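# Place the gusset bracket on the mat as pictured

## Task

Set the gusset bracket down so it rests in the same pose and turn as shown in the reference image named manual; it must lie entirely on the mat, no other object may be on the mat, and nothing may end up tipped over.

## Robot and tools

Robot: a single UR7e-style six-joint arm carrying a Robotiq 2F-85 two-finger gripper. There is only one arm, so every command row is for that arm alone. A camera block about 10 cm long sticks out from the wrist toward the gripper's +x side and turns with the hand. A camera stand sits beside the table.

Frames: the scene frame has its origin on the tabletop under the arm base, +z up, +y to the left when looking along +x. The arm base sits at (0, 0, +0.253) m and is slightly tilted; in base coordinates, up is (+0.012, -0.148, +0.989). Every hand pose, velocity, target and camera pose in the results is expressed in the base frame, not the scene frame. The gripper's fingers point along its own +z and close along its y. end_effector_position is the point between the pads when closed; the fingertips extend about 19 mm past it when closed and about 6 mm when fully open. Printed poses may be off by a few centimetres, more at long reach.

Row layout (used by execute_actions and move): exactly 9 numbers. The first six are absolute joint target angles in radians, in this unusual order: wrist 1, shoulder pan, elbow, shoulder lift, wrist 2, wrist 3. Results list joints in the same order. Ranges: elbow -3.142 to 3.142; all the others -6.283 to 6.283 (real ends can differ by 0.010). Then three gripper numbers, each from -1 to 1: position (+1 fully open at 85 mm, about -0.8 pads touching, -1 squeeze until blocked), force_limit (higher means harder push), and speed (-1 about 20 mm/s, 0 about 85, +1 about 150). Gripper numbers are absolute commands; resend the same values to keep the gripper unchanged, since 0 is itself a command. Both start at +1.

execute_actions(actions, cameras): actions is a list of actions; each action is a list of up to 15 rows, one per 1/30 s step, and a short action repeats its final row. Each action counts as 0.5 s. An empty actions list returns state plus all camera images. cameras picks named views: cam_head_left, cam_head_right, cam_high, cam_low, cam_wrist, or ["all"].

move(target, speed, blend, stop_force, zero, blocking, cameras): target is one 9-number row, or a list of up to 15 rows, all absolute joint angles as above. speed is rad/s for the joint with farthest to travel (0.01 to 3.14, default 0.5), one value or one per target. blend (rad) rounds corners between listed targets; 0 stops at each. stop_force (3 to 120 N) ends the path when the wrist sensor feels that much push opposing the motion; use it with a slow speed for touching down, and give all listed rows identical gripper numbers. zero=true rezeros the sensor first. Omit stop_force when lifting away from a contact. blocking=false returns after about 0.5 s while the move runs; a new move replaces it. The result adds a move: line: done (within 0.01 rad), off_target, moving, held, fault, and possibly limits=held. done does not mean no contact.

wait(seconds 0 to 10) lets time pass holding the last command. stop brakes a running move (the fingers keep going). zoom_image(camera, region [x0,y0,x1,y1] pixels, at most 504x504) enlarges part of a camera's latest image; images are 672x504. show_instructions shows the reference image. zero_wrist_force rezeros the force sensor. read_manual gives licence texts. finished_scene(scene) ends the scene permanently; call it only when the task's parts are placed.

Results: Joint positions, velocities ("within noise" when still), Joint targets (what the joints are being driven to now), Joint torques (includes arm weight, offset and noisy), Tool commands, end_effector pose and velocities, Wrist force and torque in the hand's own axes (plus a peak line), gripper position_measured in counts (3 open, 78 about 60 mm, 130 about 40 mm, 180 about 20 mm, 230 closed), and object_status: 0 moving, 1 blocked while opening, 2 blocked while closing (a real grip), 3 reached target or fully closed. Lines like "joint sent to its limit", "joint command not followed" (clearance check intervened), MOTOR HOT and fault lines may appear. Each result ends with the scene number.

Motion notes: joints are capped near 3.14 rad/s and each step may lead the measured angle by at most 0.651 rad; commands lag by roughly 0.09 to 0.22 s and fast motions may overshoot. To hold a joint still, resend its Joint targets value. Time spent writing also passes in the scene.

To grip: close with position -1, keep sending it, confirm object_status 2. Open first before regripping softer.

Avoid: dropping a held part or releasing it while moving; fast contacts; pressing targets past a firm surface (the arm is stiff and faults easily). A contact torque at the load limit (135 N m for the three large joints, 25.2 N m for each wrist) or an outside force near 150 N on the arm triggers a 10 s stop; release the grip first if it pins the arm. Hard squeezes on a part still supported, heavy twisting loads, and long stretched holds (motor heating to 85 °C causes a 30 to 60 s brake) all cost. Nothing may fall from the table or be left off it, nothing may be knocked over, and loose parts may occasionally be nudged by outside pushes.

Each tool is called after "Request:" as name(argument=value, ...) on one line, values as JSON.

Reference images:

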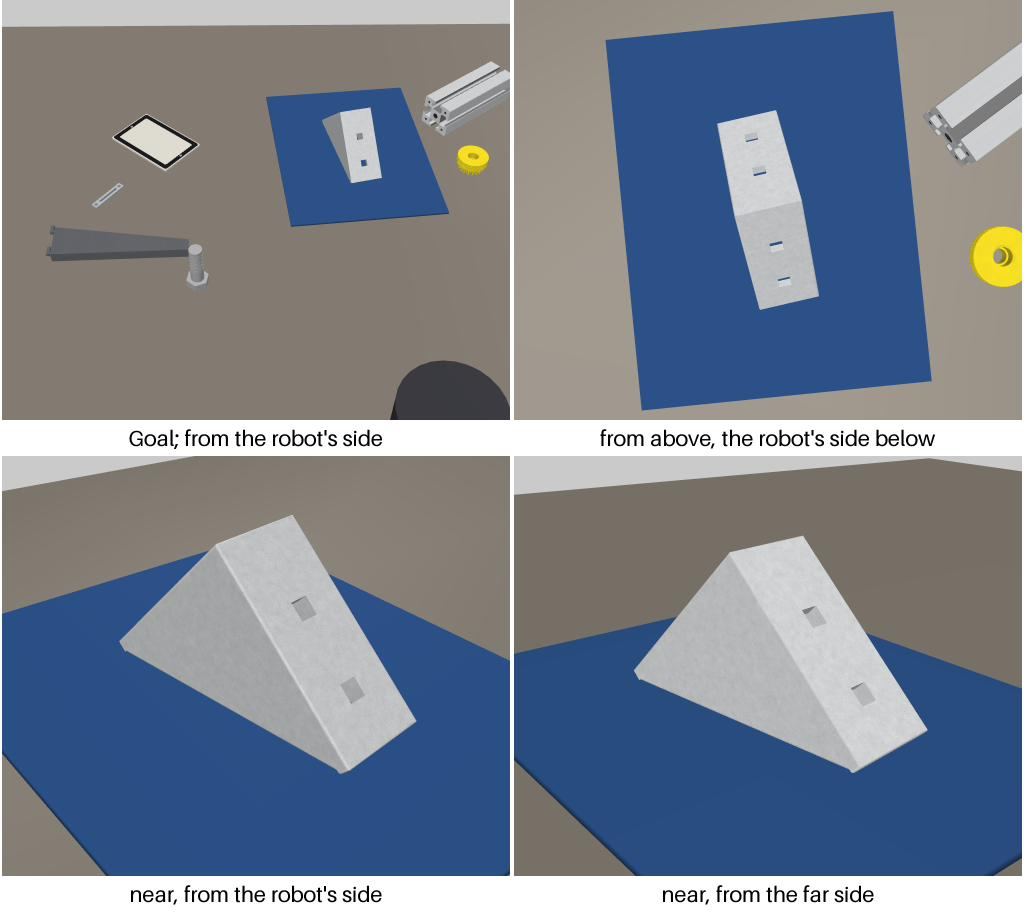

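## Session

Request:
execute_actions(actions=[])

Scene clock: 0.00 s.
end_effector_position=(+0.5095, +0.3382, -0.1059) position_measured=3 object_status=3 end_effector_quat_wxyz=(-0.321, -0.513, +0.794, +0.065)
Joint names: [wrist 1, shoulder pan, elbow, shoulder lift, wrist 2, wrist 3]
Joint positions: [-1.532 0.368 1.187 -0.559 -1.575 -0.778]
Joint velocities: within noise
Joint torques (N m): no reading
Wrist force (N): no reading
Wrist torque (N m): no reading
Wrist force, peak (N): no reading
Joint targets: [-1.532 0.368 1.187 -0.559 -1.575 -0.778]
Tool commands: gripper/position=+1.0 gripper/force_limit=+1.0 gripper/speed=+1.0

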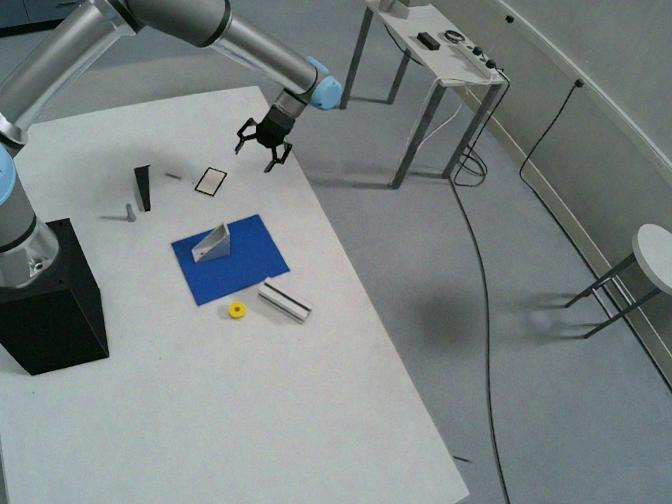

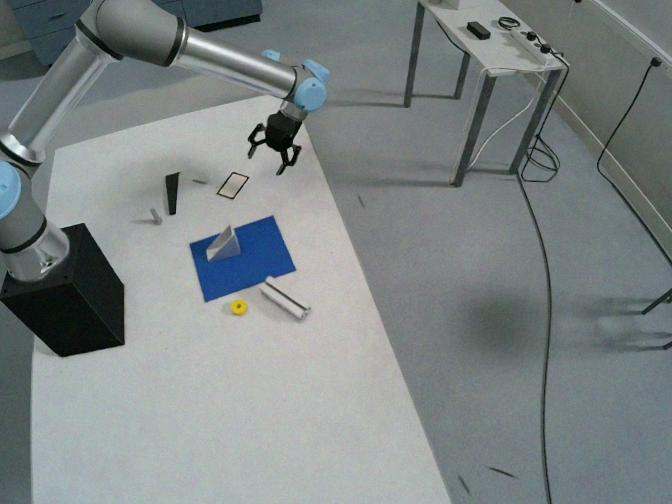

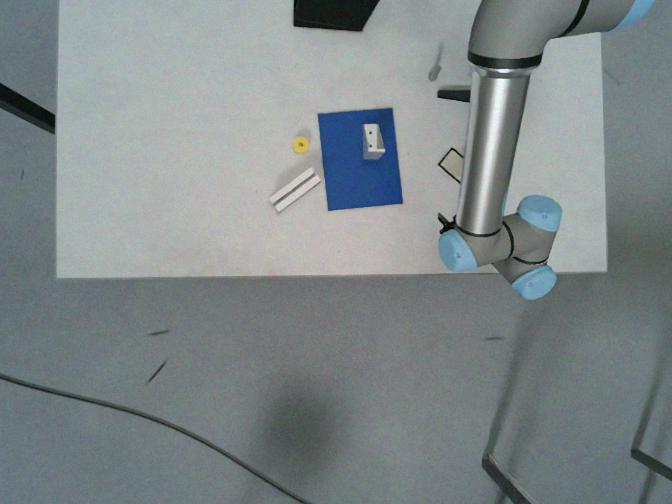

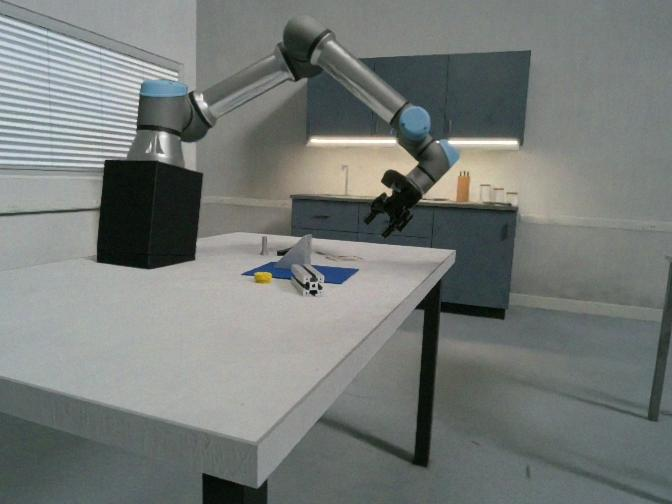

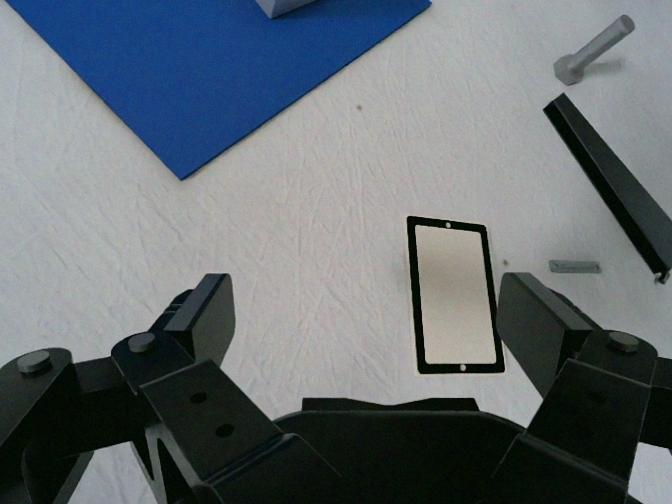

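Request:
zoom_image(camera="cam_high", region=[290, 80, 440, 220])

Request:
zoom_image(camera="cam_head_right", region=[170, 190, 320, 320])

Request:
zoom_image(camera="cam_low", region=[230, 220, 380, 320])

Scaled by 3.360 from the camera's 672x504 image, which has a finer 960x720 frame.

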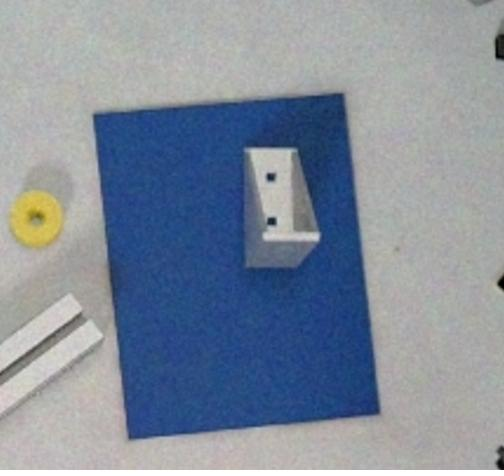

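Scaled by 3.360 from the camera's 672x504 image, which has a finer 960x720 frame.

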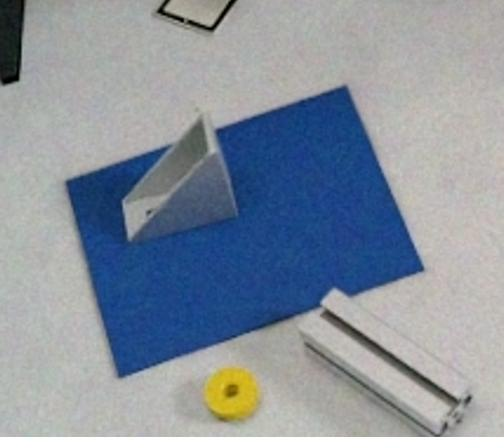

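Scaled by 3.360 from the camera's 672x504 image, which has a finer 960x720 frame.

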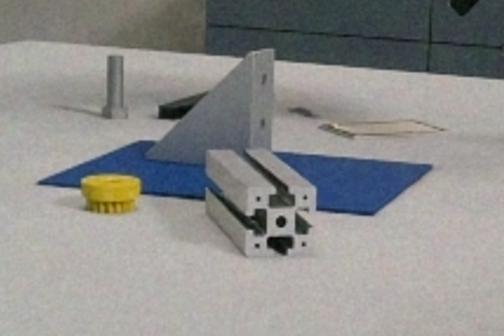

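Request:
move(target=[-1.714,0.1,1.722,-0.908,-1.5708,0,1,1,1], cameras=["cam_wrist","cam_high","cam_low"], speed=0.8)

Request:
zoom_image(camera="cam_low", region=[230, 200, 430, 320])

Scene clock: 96.67 s.
end_effector_position=(+0.4337, +0.1775, -0.0509) position_measured=3 object_status=3 end_effector_quat_wxyz=(-0.329, -0.047, +0.943, -0.016)
Joint names: [wrist 1, shoulder pan, elbow, shoulder lift, wrist 2, wrist 3]
Joint positions: [-1.714 0.1 1.722 -0.908 -1.571 0]
Joint torques (N m): [1.54 -0.93 -10.71 -47.23 -0.32 1.99]
Wrist force (N): [0.0 -2.2 -0.2]
Wrist torque (N m): [-0.25 0.03 0.18]
Wrist force, peak (N): [1.6 -4.0 0.7]
Joint targets: [-1.714 0.100 1.722 -0.908 -1.571 0.000]
move: done
Images, in order (width x height): cam_high 672x504, cam_low 672x504, cam_wrist 672x504.

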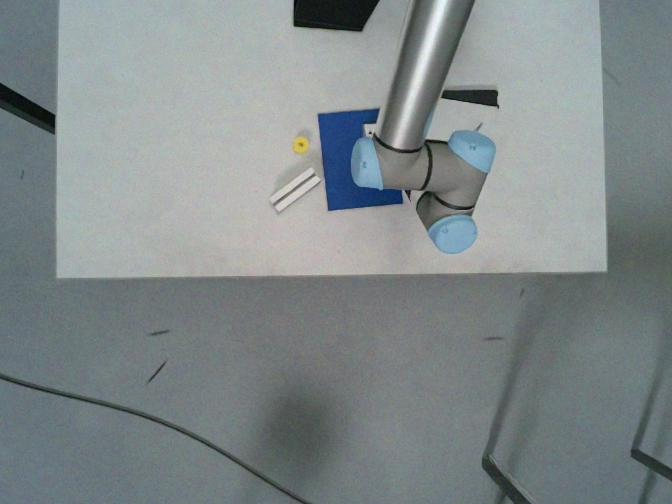

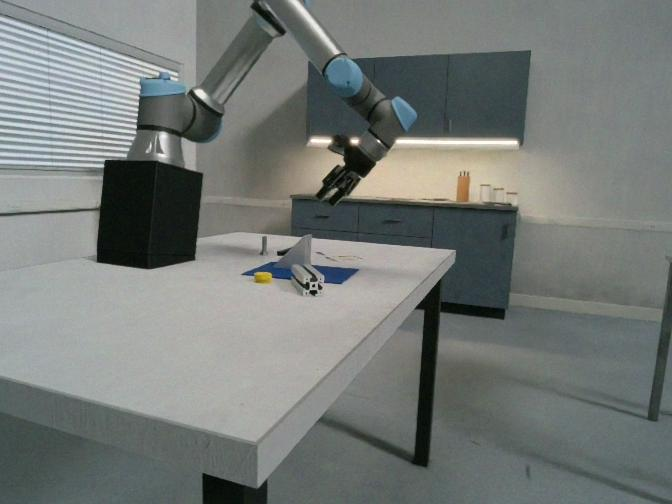

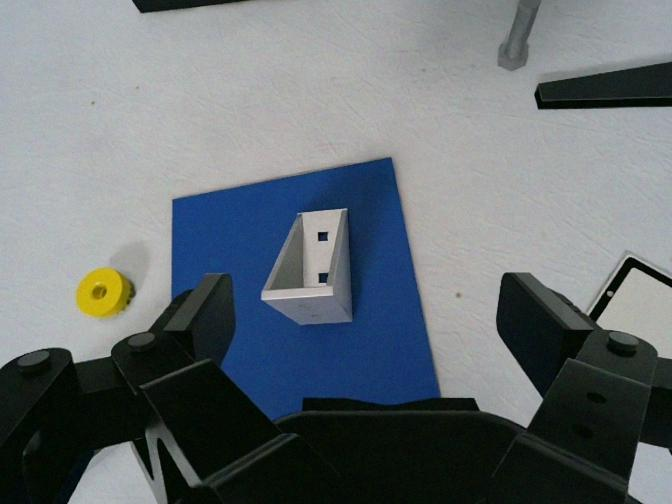

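Scaled by 2.520 from the camera's 672x504 image, which has a finer 960x720 frame.

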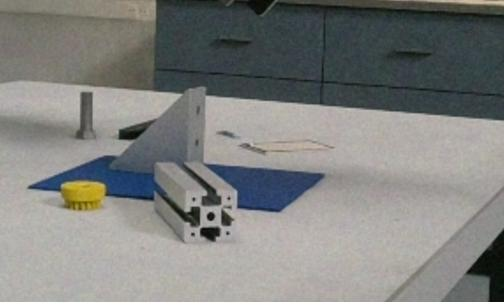

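Request:
move(target=[-1.2341,0.049,1.1614,-0.4013,-1.578,2.971,1,1,1], cameras=["cam_wrist","cam_low"], speed=1.2)

Request:
zoom_image(camera="cam_low", region=[230, 180, 430, 320])

Scene clock: 134.07 s.
end_effector_position=(+0.4853, +0.1554, -0.1477) position_measured=3 object_status=3 end_effector_quat_wxyz=(-0.029, +0.848, +0.095, -0.521)
Joint names: [wrist 1, shoulder pan, elbow, shoulder lift, wrist 2, wrist 3]
Joint positions: [-1.234 0.049 1.161 -0.401 -1.578 2.971]
Joint torques (N m): [-2.16 -9.61 -7.18 -65.16 -1.77 2.08]
Wrist force (N): [-3.7 -0.5 -2.3]
Wrist torque (N m): [-0.12 0.50 -0.11]
Wrist force, peak (N): [-2.7 -4.8 -1.5]
Joint targets: [-1.234 0.049 1.161 -0.401 -1.578 2.971]
move: done
Images, in order (width x height): cam_low 672x504, cam_wrist 672x504.

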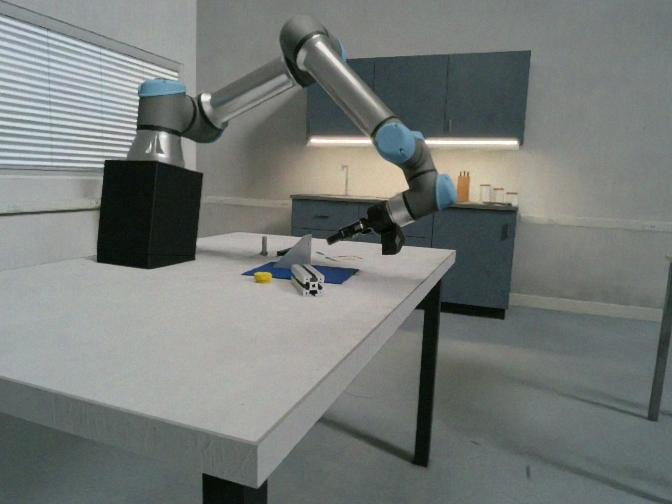

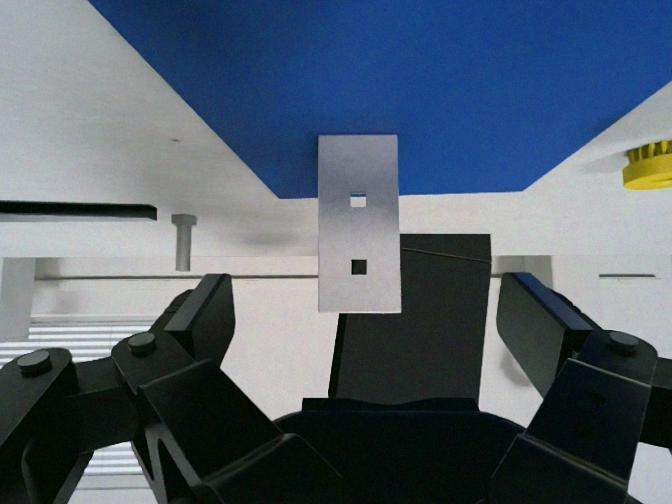

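Scaled by 2.520 from the camera's 672x504 image, which has a finer 960x720 frame.

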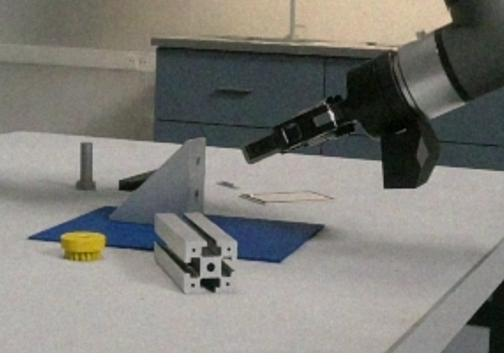

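Request:
move(target=[-1.4727,0.048,1.4477,-0.449,-1.578,2.971,1,1,1], cameras=["cam_wrist","cam_low"], speed=0.25, stop_force=10)

Request:
zoom_image(camera="cam_low", region=[230, 180, 430, 320])

Scene clock: 139.20 s.
end_effector_position=(+0.4053, +0.1511, -0.1888) position_measured=3 object_status=3 end_effector_quat_wxyz=(-0.029, +0.848, +0.095, -0.521)
Joint names: [wrist 1, shoulder pan, elbow, shoulder lift, wrist 2, wrist 3]
Joint positions: [-1.473 0.048 1.448 -0.449 -1.578 2.971]
Joint torques (N m): [-2.16 -16.52 -3.78 -43.41 0.33 1.89]
Wrist force (N): [-3.7 -0.8 -1.9]
Wrist torque (N m): [-0.16 0.53 -0.19]
Wrist force, peak (N): [-3.7 -0.5 -3.1]
Joint targets: [-1.473 0.048 1.448 -0.449 -1.578 2.971]
move: done
Images, in order (width x height): cam_low 672x504, cam_wrist 672x504.

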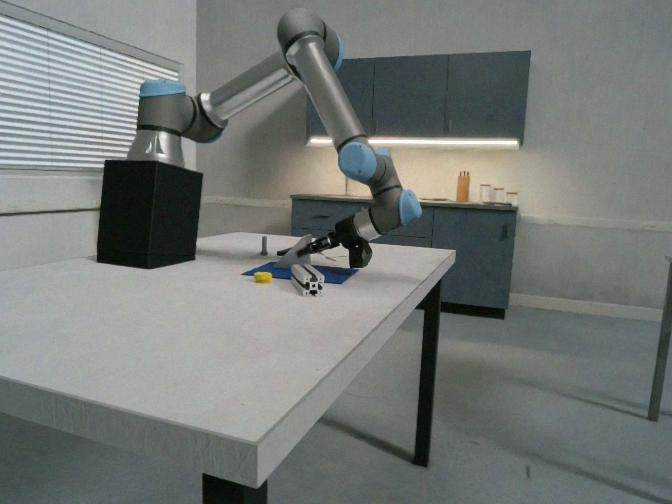

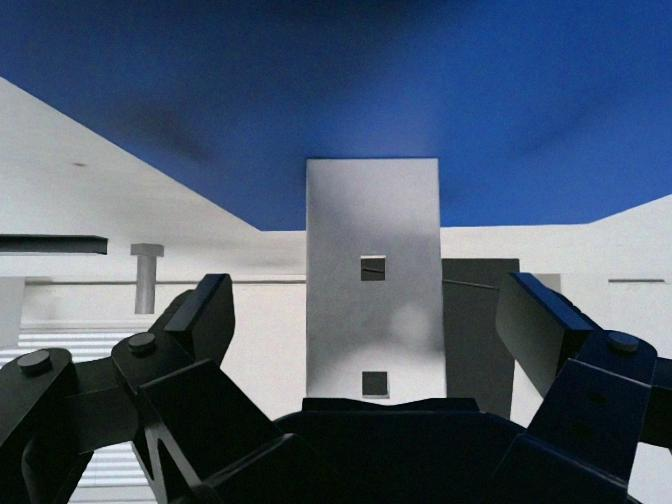

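Scaled by 2.520 from the camera's 672x504 image, which has a finer 960x720 frame.

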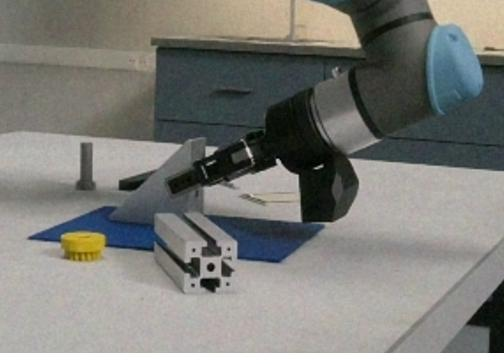

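Request:
move(target=[-1.4727,0.048,1.4477,-0.449,-1.578,2.971,-1,-0.5,-1], cameras=["cam_wrist"])

Scene clock: 145.27 s.
end_effector_position=(+0.4053, +0.1511, -0.1888) position_measured=129 object_status=2 end_effector_quat_wxyz=(-0.029, +0.848, +0.095, -0.521)
Joint names: [wrist 1, shoulder pan, elbow, shoulder lift, wrist 2, wrist 3]
Joint positions: [-1.473 0.048 1.448 -0.449 -1.578 2.971]
Joint torques (N m): [-1.67 -4.38 -3.52 -42.83 0.31 1.56]
Wrist force (N): [-7.1 -0.5 -5.7]
Wrist torque (N m): [-0.17 0.61 -0.19]
Wrist force, peak (N): [-7.5 -0.5 -5.9]
Joint targets: [-1.473 0.048 1.448 -0.449 -1.578 2.971]
move: done
Images, in order (width x height): cam_wrist 672x504.

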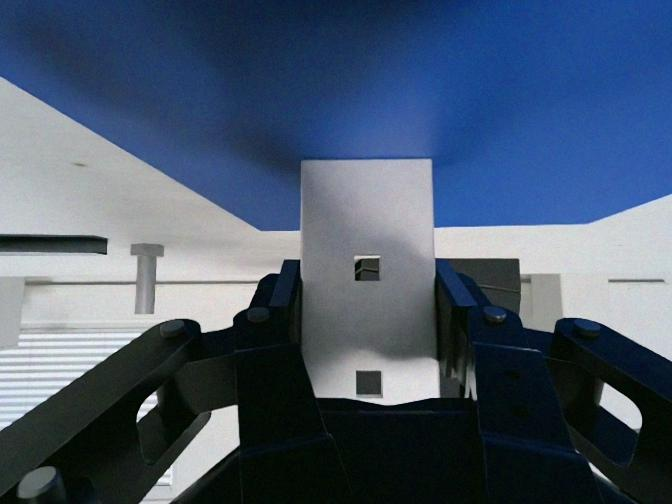

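Request:
move(target=[[-1.2593,0.048,1.511,-0.7257,-1.578,2.971,-1,-0.5,-1],[-1.1621,0.107,1.2789,-0.4688,-1.7358,-0.2053,-1,-0.5,-1]], speed=[0.3,1.0], blend=[0.1,0], cameras=["cam_wrist","cam_high","cam_low"])

Request:
zoom_image(camera="cam_low", region=[230, 180, 430, 320])

Scene clock: 163.23 s.
end_effector_position=(+0.4337, +0.1382, -0.1106) position_measured=129 object_status=2 end_effector_quat_wxyz=(-0.573, -0.174, +0.800, -0.040) end_effector_velocity=(-0.001, +0.000, +0.000) end_effector_angular_velocity=(+0.004, +0.003, +0.001)
Joint names: [wrist 1, shoulder pan, elbow, shoulder lift, wrist 2, wrist 3]
Joint positions: [-1.162 0.107 1.279 -0.469 -1.736 -0.205]
Joint velocities: [0 0 0.002 0 0.001 -0.005]
Joint torques (N m): [0.2 -7.26 -5.62 -62.43 0.3 -2.75]
Wrist force (N): [-1.7 -1.0 1.6]
Wrist torque (N m): [-0.15 0.11 0.01]
Wrist force, peak (N): [-7.4 -0.3 -6.1]
Joint targets: [-1.162 0.107 1.279 -0.469 -1.736 -0.205]
move: done
Images, in order (width x height): cam_high 672x504, cam_low 672x504, cam_wrist 672x504.

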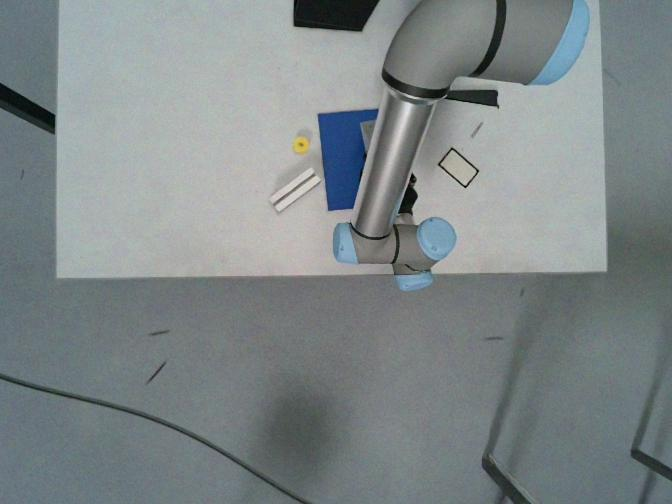

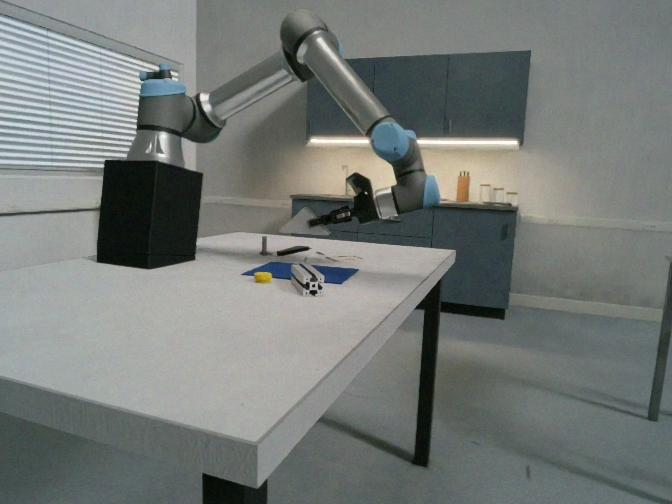

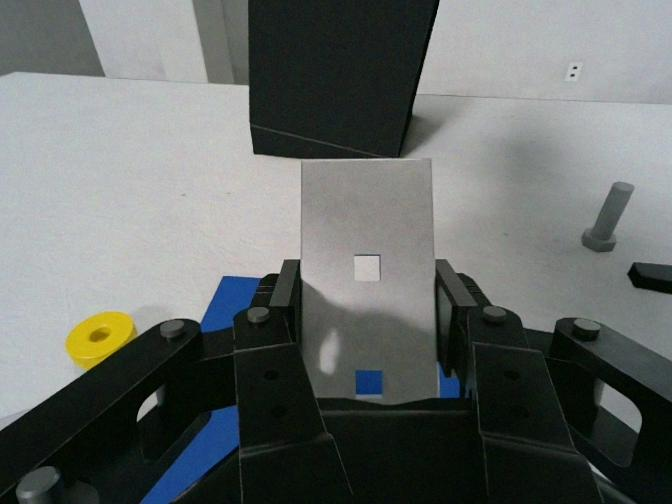

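Scaled by 2.520 from the camera's 672x504 image, which has a finer 960x720 frame.

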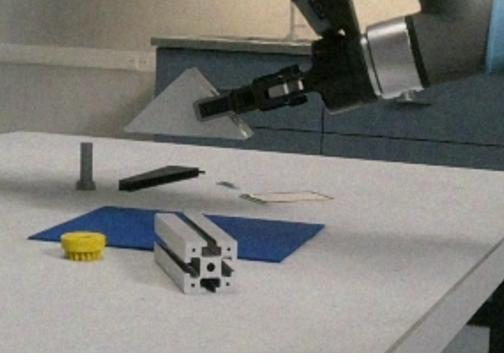

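Request:
move(target=[[-1.2421,0.1265,1.186,-0.296,-1.7175,-0.2053,-1,-0.5,-1],[-1.256,0.130,1.168,-0.263,-1.7155,-0.2053,-1,-0.5,-1]], speed=[0.25,0.04], blend=[0.01,0], stop_force=8, cameras=["cam_wrist","cam_low"])

Request:
zoom_image(camera="cam_low", region=[230, 180, 430, 320])

Scene clock: 168.00 s.
end_effector_position=(+0.4331, +0.1522, -0.2042) position_measured=129 object_status=2 end_effector_quat_wxyz=(-0.573, -0.177, +0.800, -0.038)
Joint names: [wrist 1, shoulder pan, elbow, shoulder lift, wrist 2, wrist 3]
Joint positions: [-1.246 0.127 1.181 -0.287 -1.717 -0.205]
Joint torques (N m): [2.99 -19.78 -3.55 -55.27 -1.53 -2.35]
Wrist force (N): [6.4 -0.9 -1.1]
Wrist torque (N m): [-0.16 -0.17 0.15]
Wrist force, peak (N): [25.4 0.0 -12.5]
Joint targets: [-1.246 0.127 1.181 -0.287 -1.717 -0.205]
move: contact; path passed 1 of 2 targets; the shoulder lift is farthest, 0.024 rad from its target
Images, in order (width x height): cam_low 672x504, cam_wrist 672x504.

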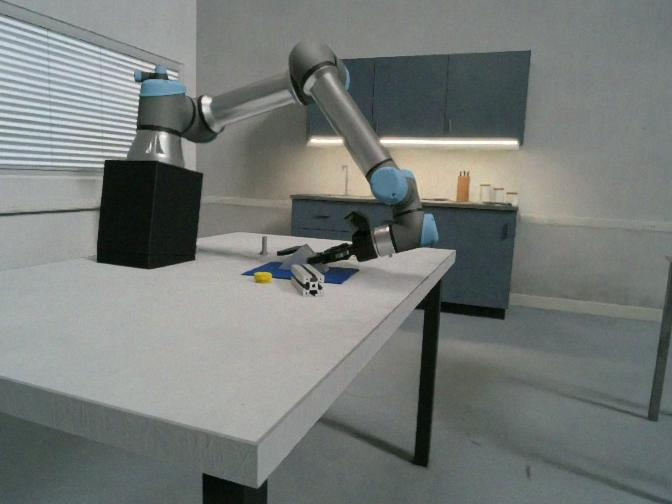

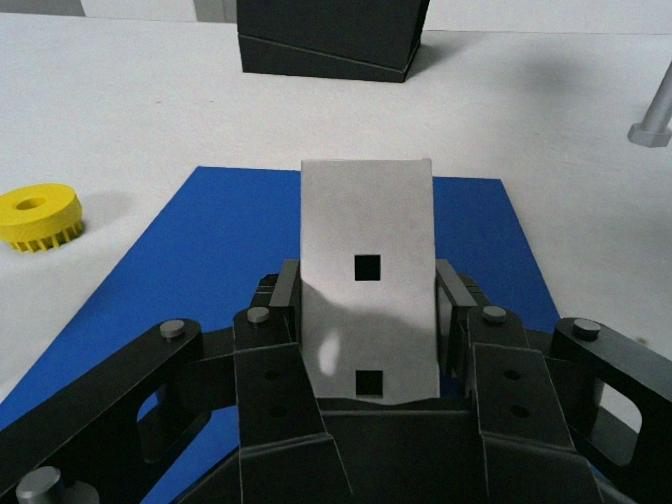

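Scaled by 2.520 from the camera's 672x504 image, which has a finer 960x720 frame.

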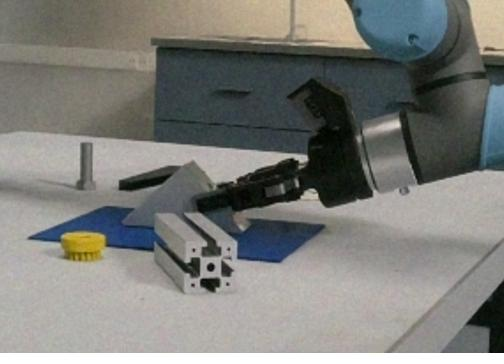

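Request:
move(target=[-1.246,0.127,1.181,-0.287,-1.717,-0.205,0.6,-0.5,-1], cameras=["cam_wrist","cam_low"])

Request:
zoom_image(camera="cam_low", region=[230, 180, 430, 320])

Scene clock: 172.33 s.
end_effector_position=(+0.4332, +0.1519, -0.2042) position_measured=53 object_status=0 end_effector_quat_wxyz=(-0.573, -0.176, +0.800, -0.038)
Joint names: [wrist 1, shoulder pan, elbow, shoulder lift, wrist 2, wrist 3]
Joint positions: [-1.246 0.127 1.181 -0.287 -1.717 -0.205]
Joint torques (N m): [-1.56 4.35 -9.79 -64.18 -2.42 2.07]
Wrist force (N): [0.6 -1.2 0.8]
Wrist torque (N m): [-0.19 0.07 0.04]
Wrist force, peak (N): [7.0 -0.6 -1.5]
Joint targets: [-1.246 0.127 1.181 -0.287 -1.717 -0.205]
move: done
Images, in order (width x height): cam_low 672x504, cam_wrist 672x504.

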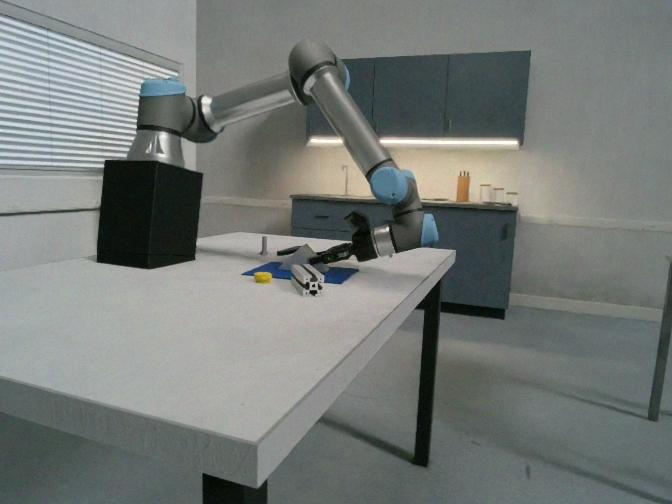

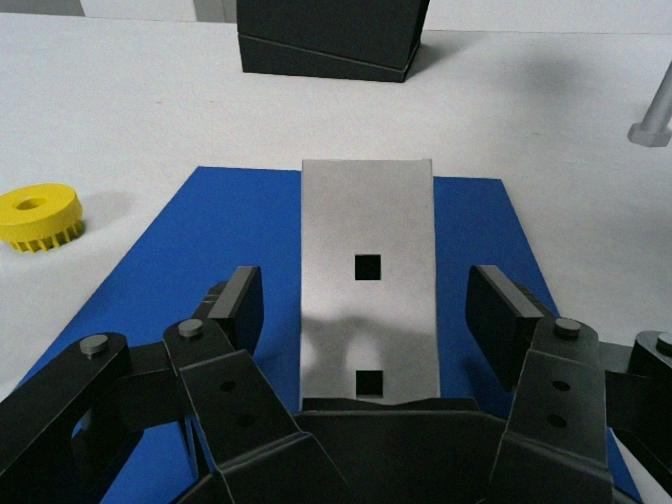

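Scaled by 2.520 from the camera's 672x504 image, which has a finer 960x720 frame.

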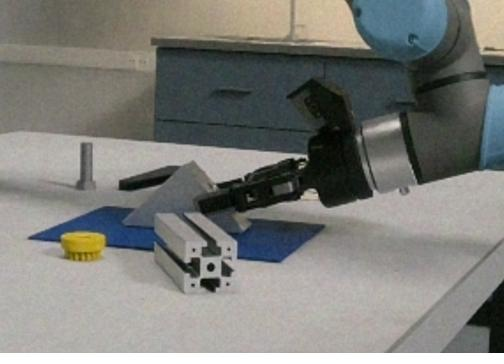

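Request:
move(target=[-0.9715,0.1455,0.7793,-0.163,-1.6998,-0.205,0.6,-0.5,-1], cameras=["cam_wrist","cam_high"])

Request:
zoom_image(camera="cam_high", region=[290, 80, 440, 220])

Scene clock: 177.70 s.
end_effector_position=(+0.5149, +0.1769, -0.1774) position_measured=53 object_status=3 end_effector_quat_wxyz=(-0.571, -0.179, +0.800, -0.036)
Joint names: [wrist 1, shoulder pan, elbow, shoulder lift, wrist 2, wrist 3]
Joint positions: [-0.972 0.146 0.78 -0.163 -1.7 -0.205]
Joint torques (N m): [1.18 -19.89 -25.42 -65.37 -2.2 1.94]
Wrist force (N): [0.2 -0.9 0.7]
Wrist torque (N m): [-0.14 0.15 0.04]
Wrist force, peak (N): [0.6 -1.1 2.5]
Joint targets: [-0.972 0.146 0.779 -0.163 -1.700 -0.205]
move: done
Images, in order (width x height): cam_high 672x504, cam_wrist 672x504.

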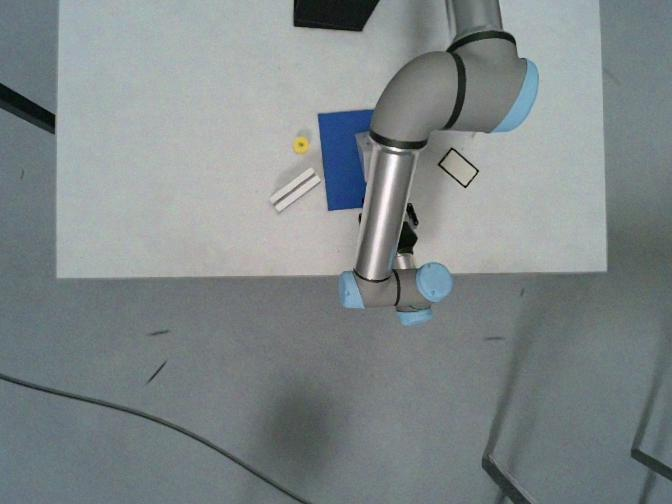

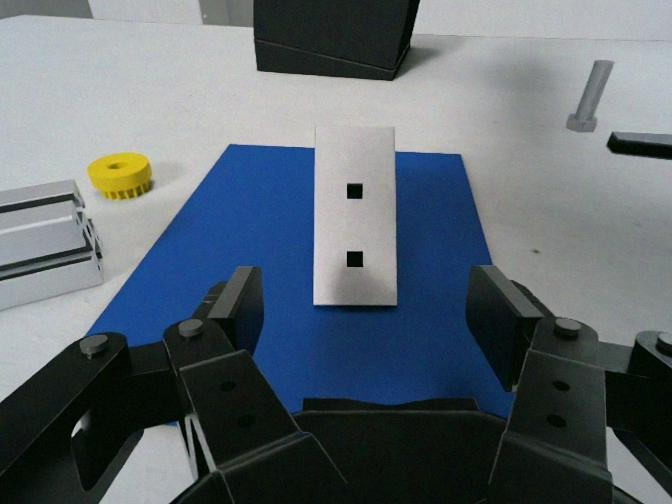

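Scaled by 3.360 from the camera's 672x504 image, which has a finer 960x720 frame.

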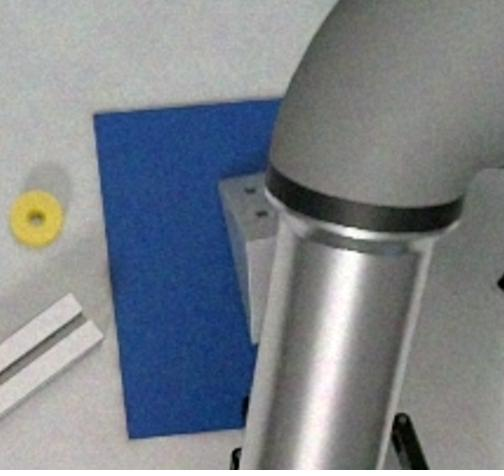

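Request:
finished_scene(scene=1)

The scene is finished: the task was done.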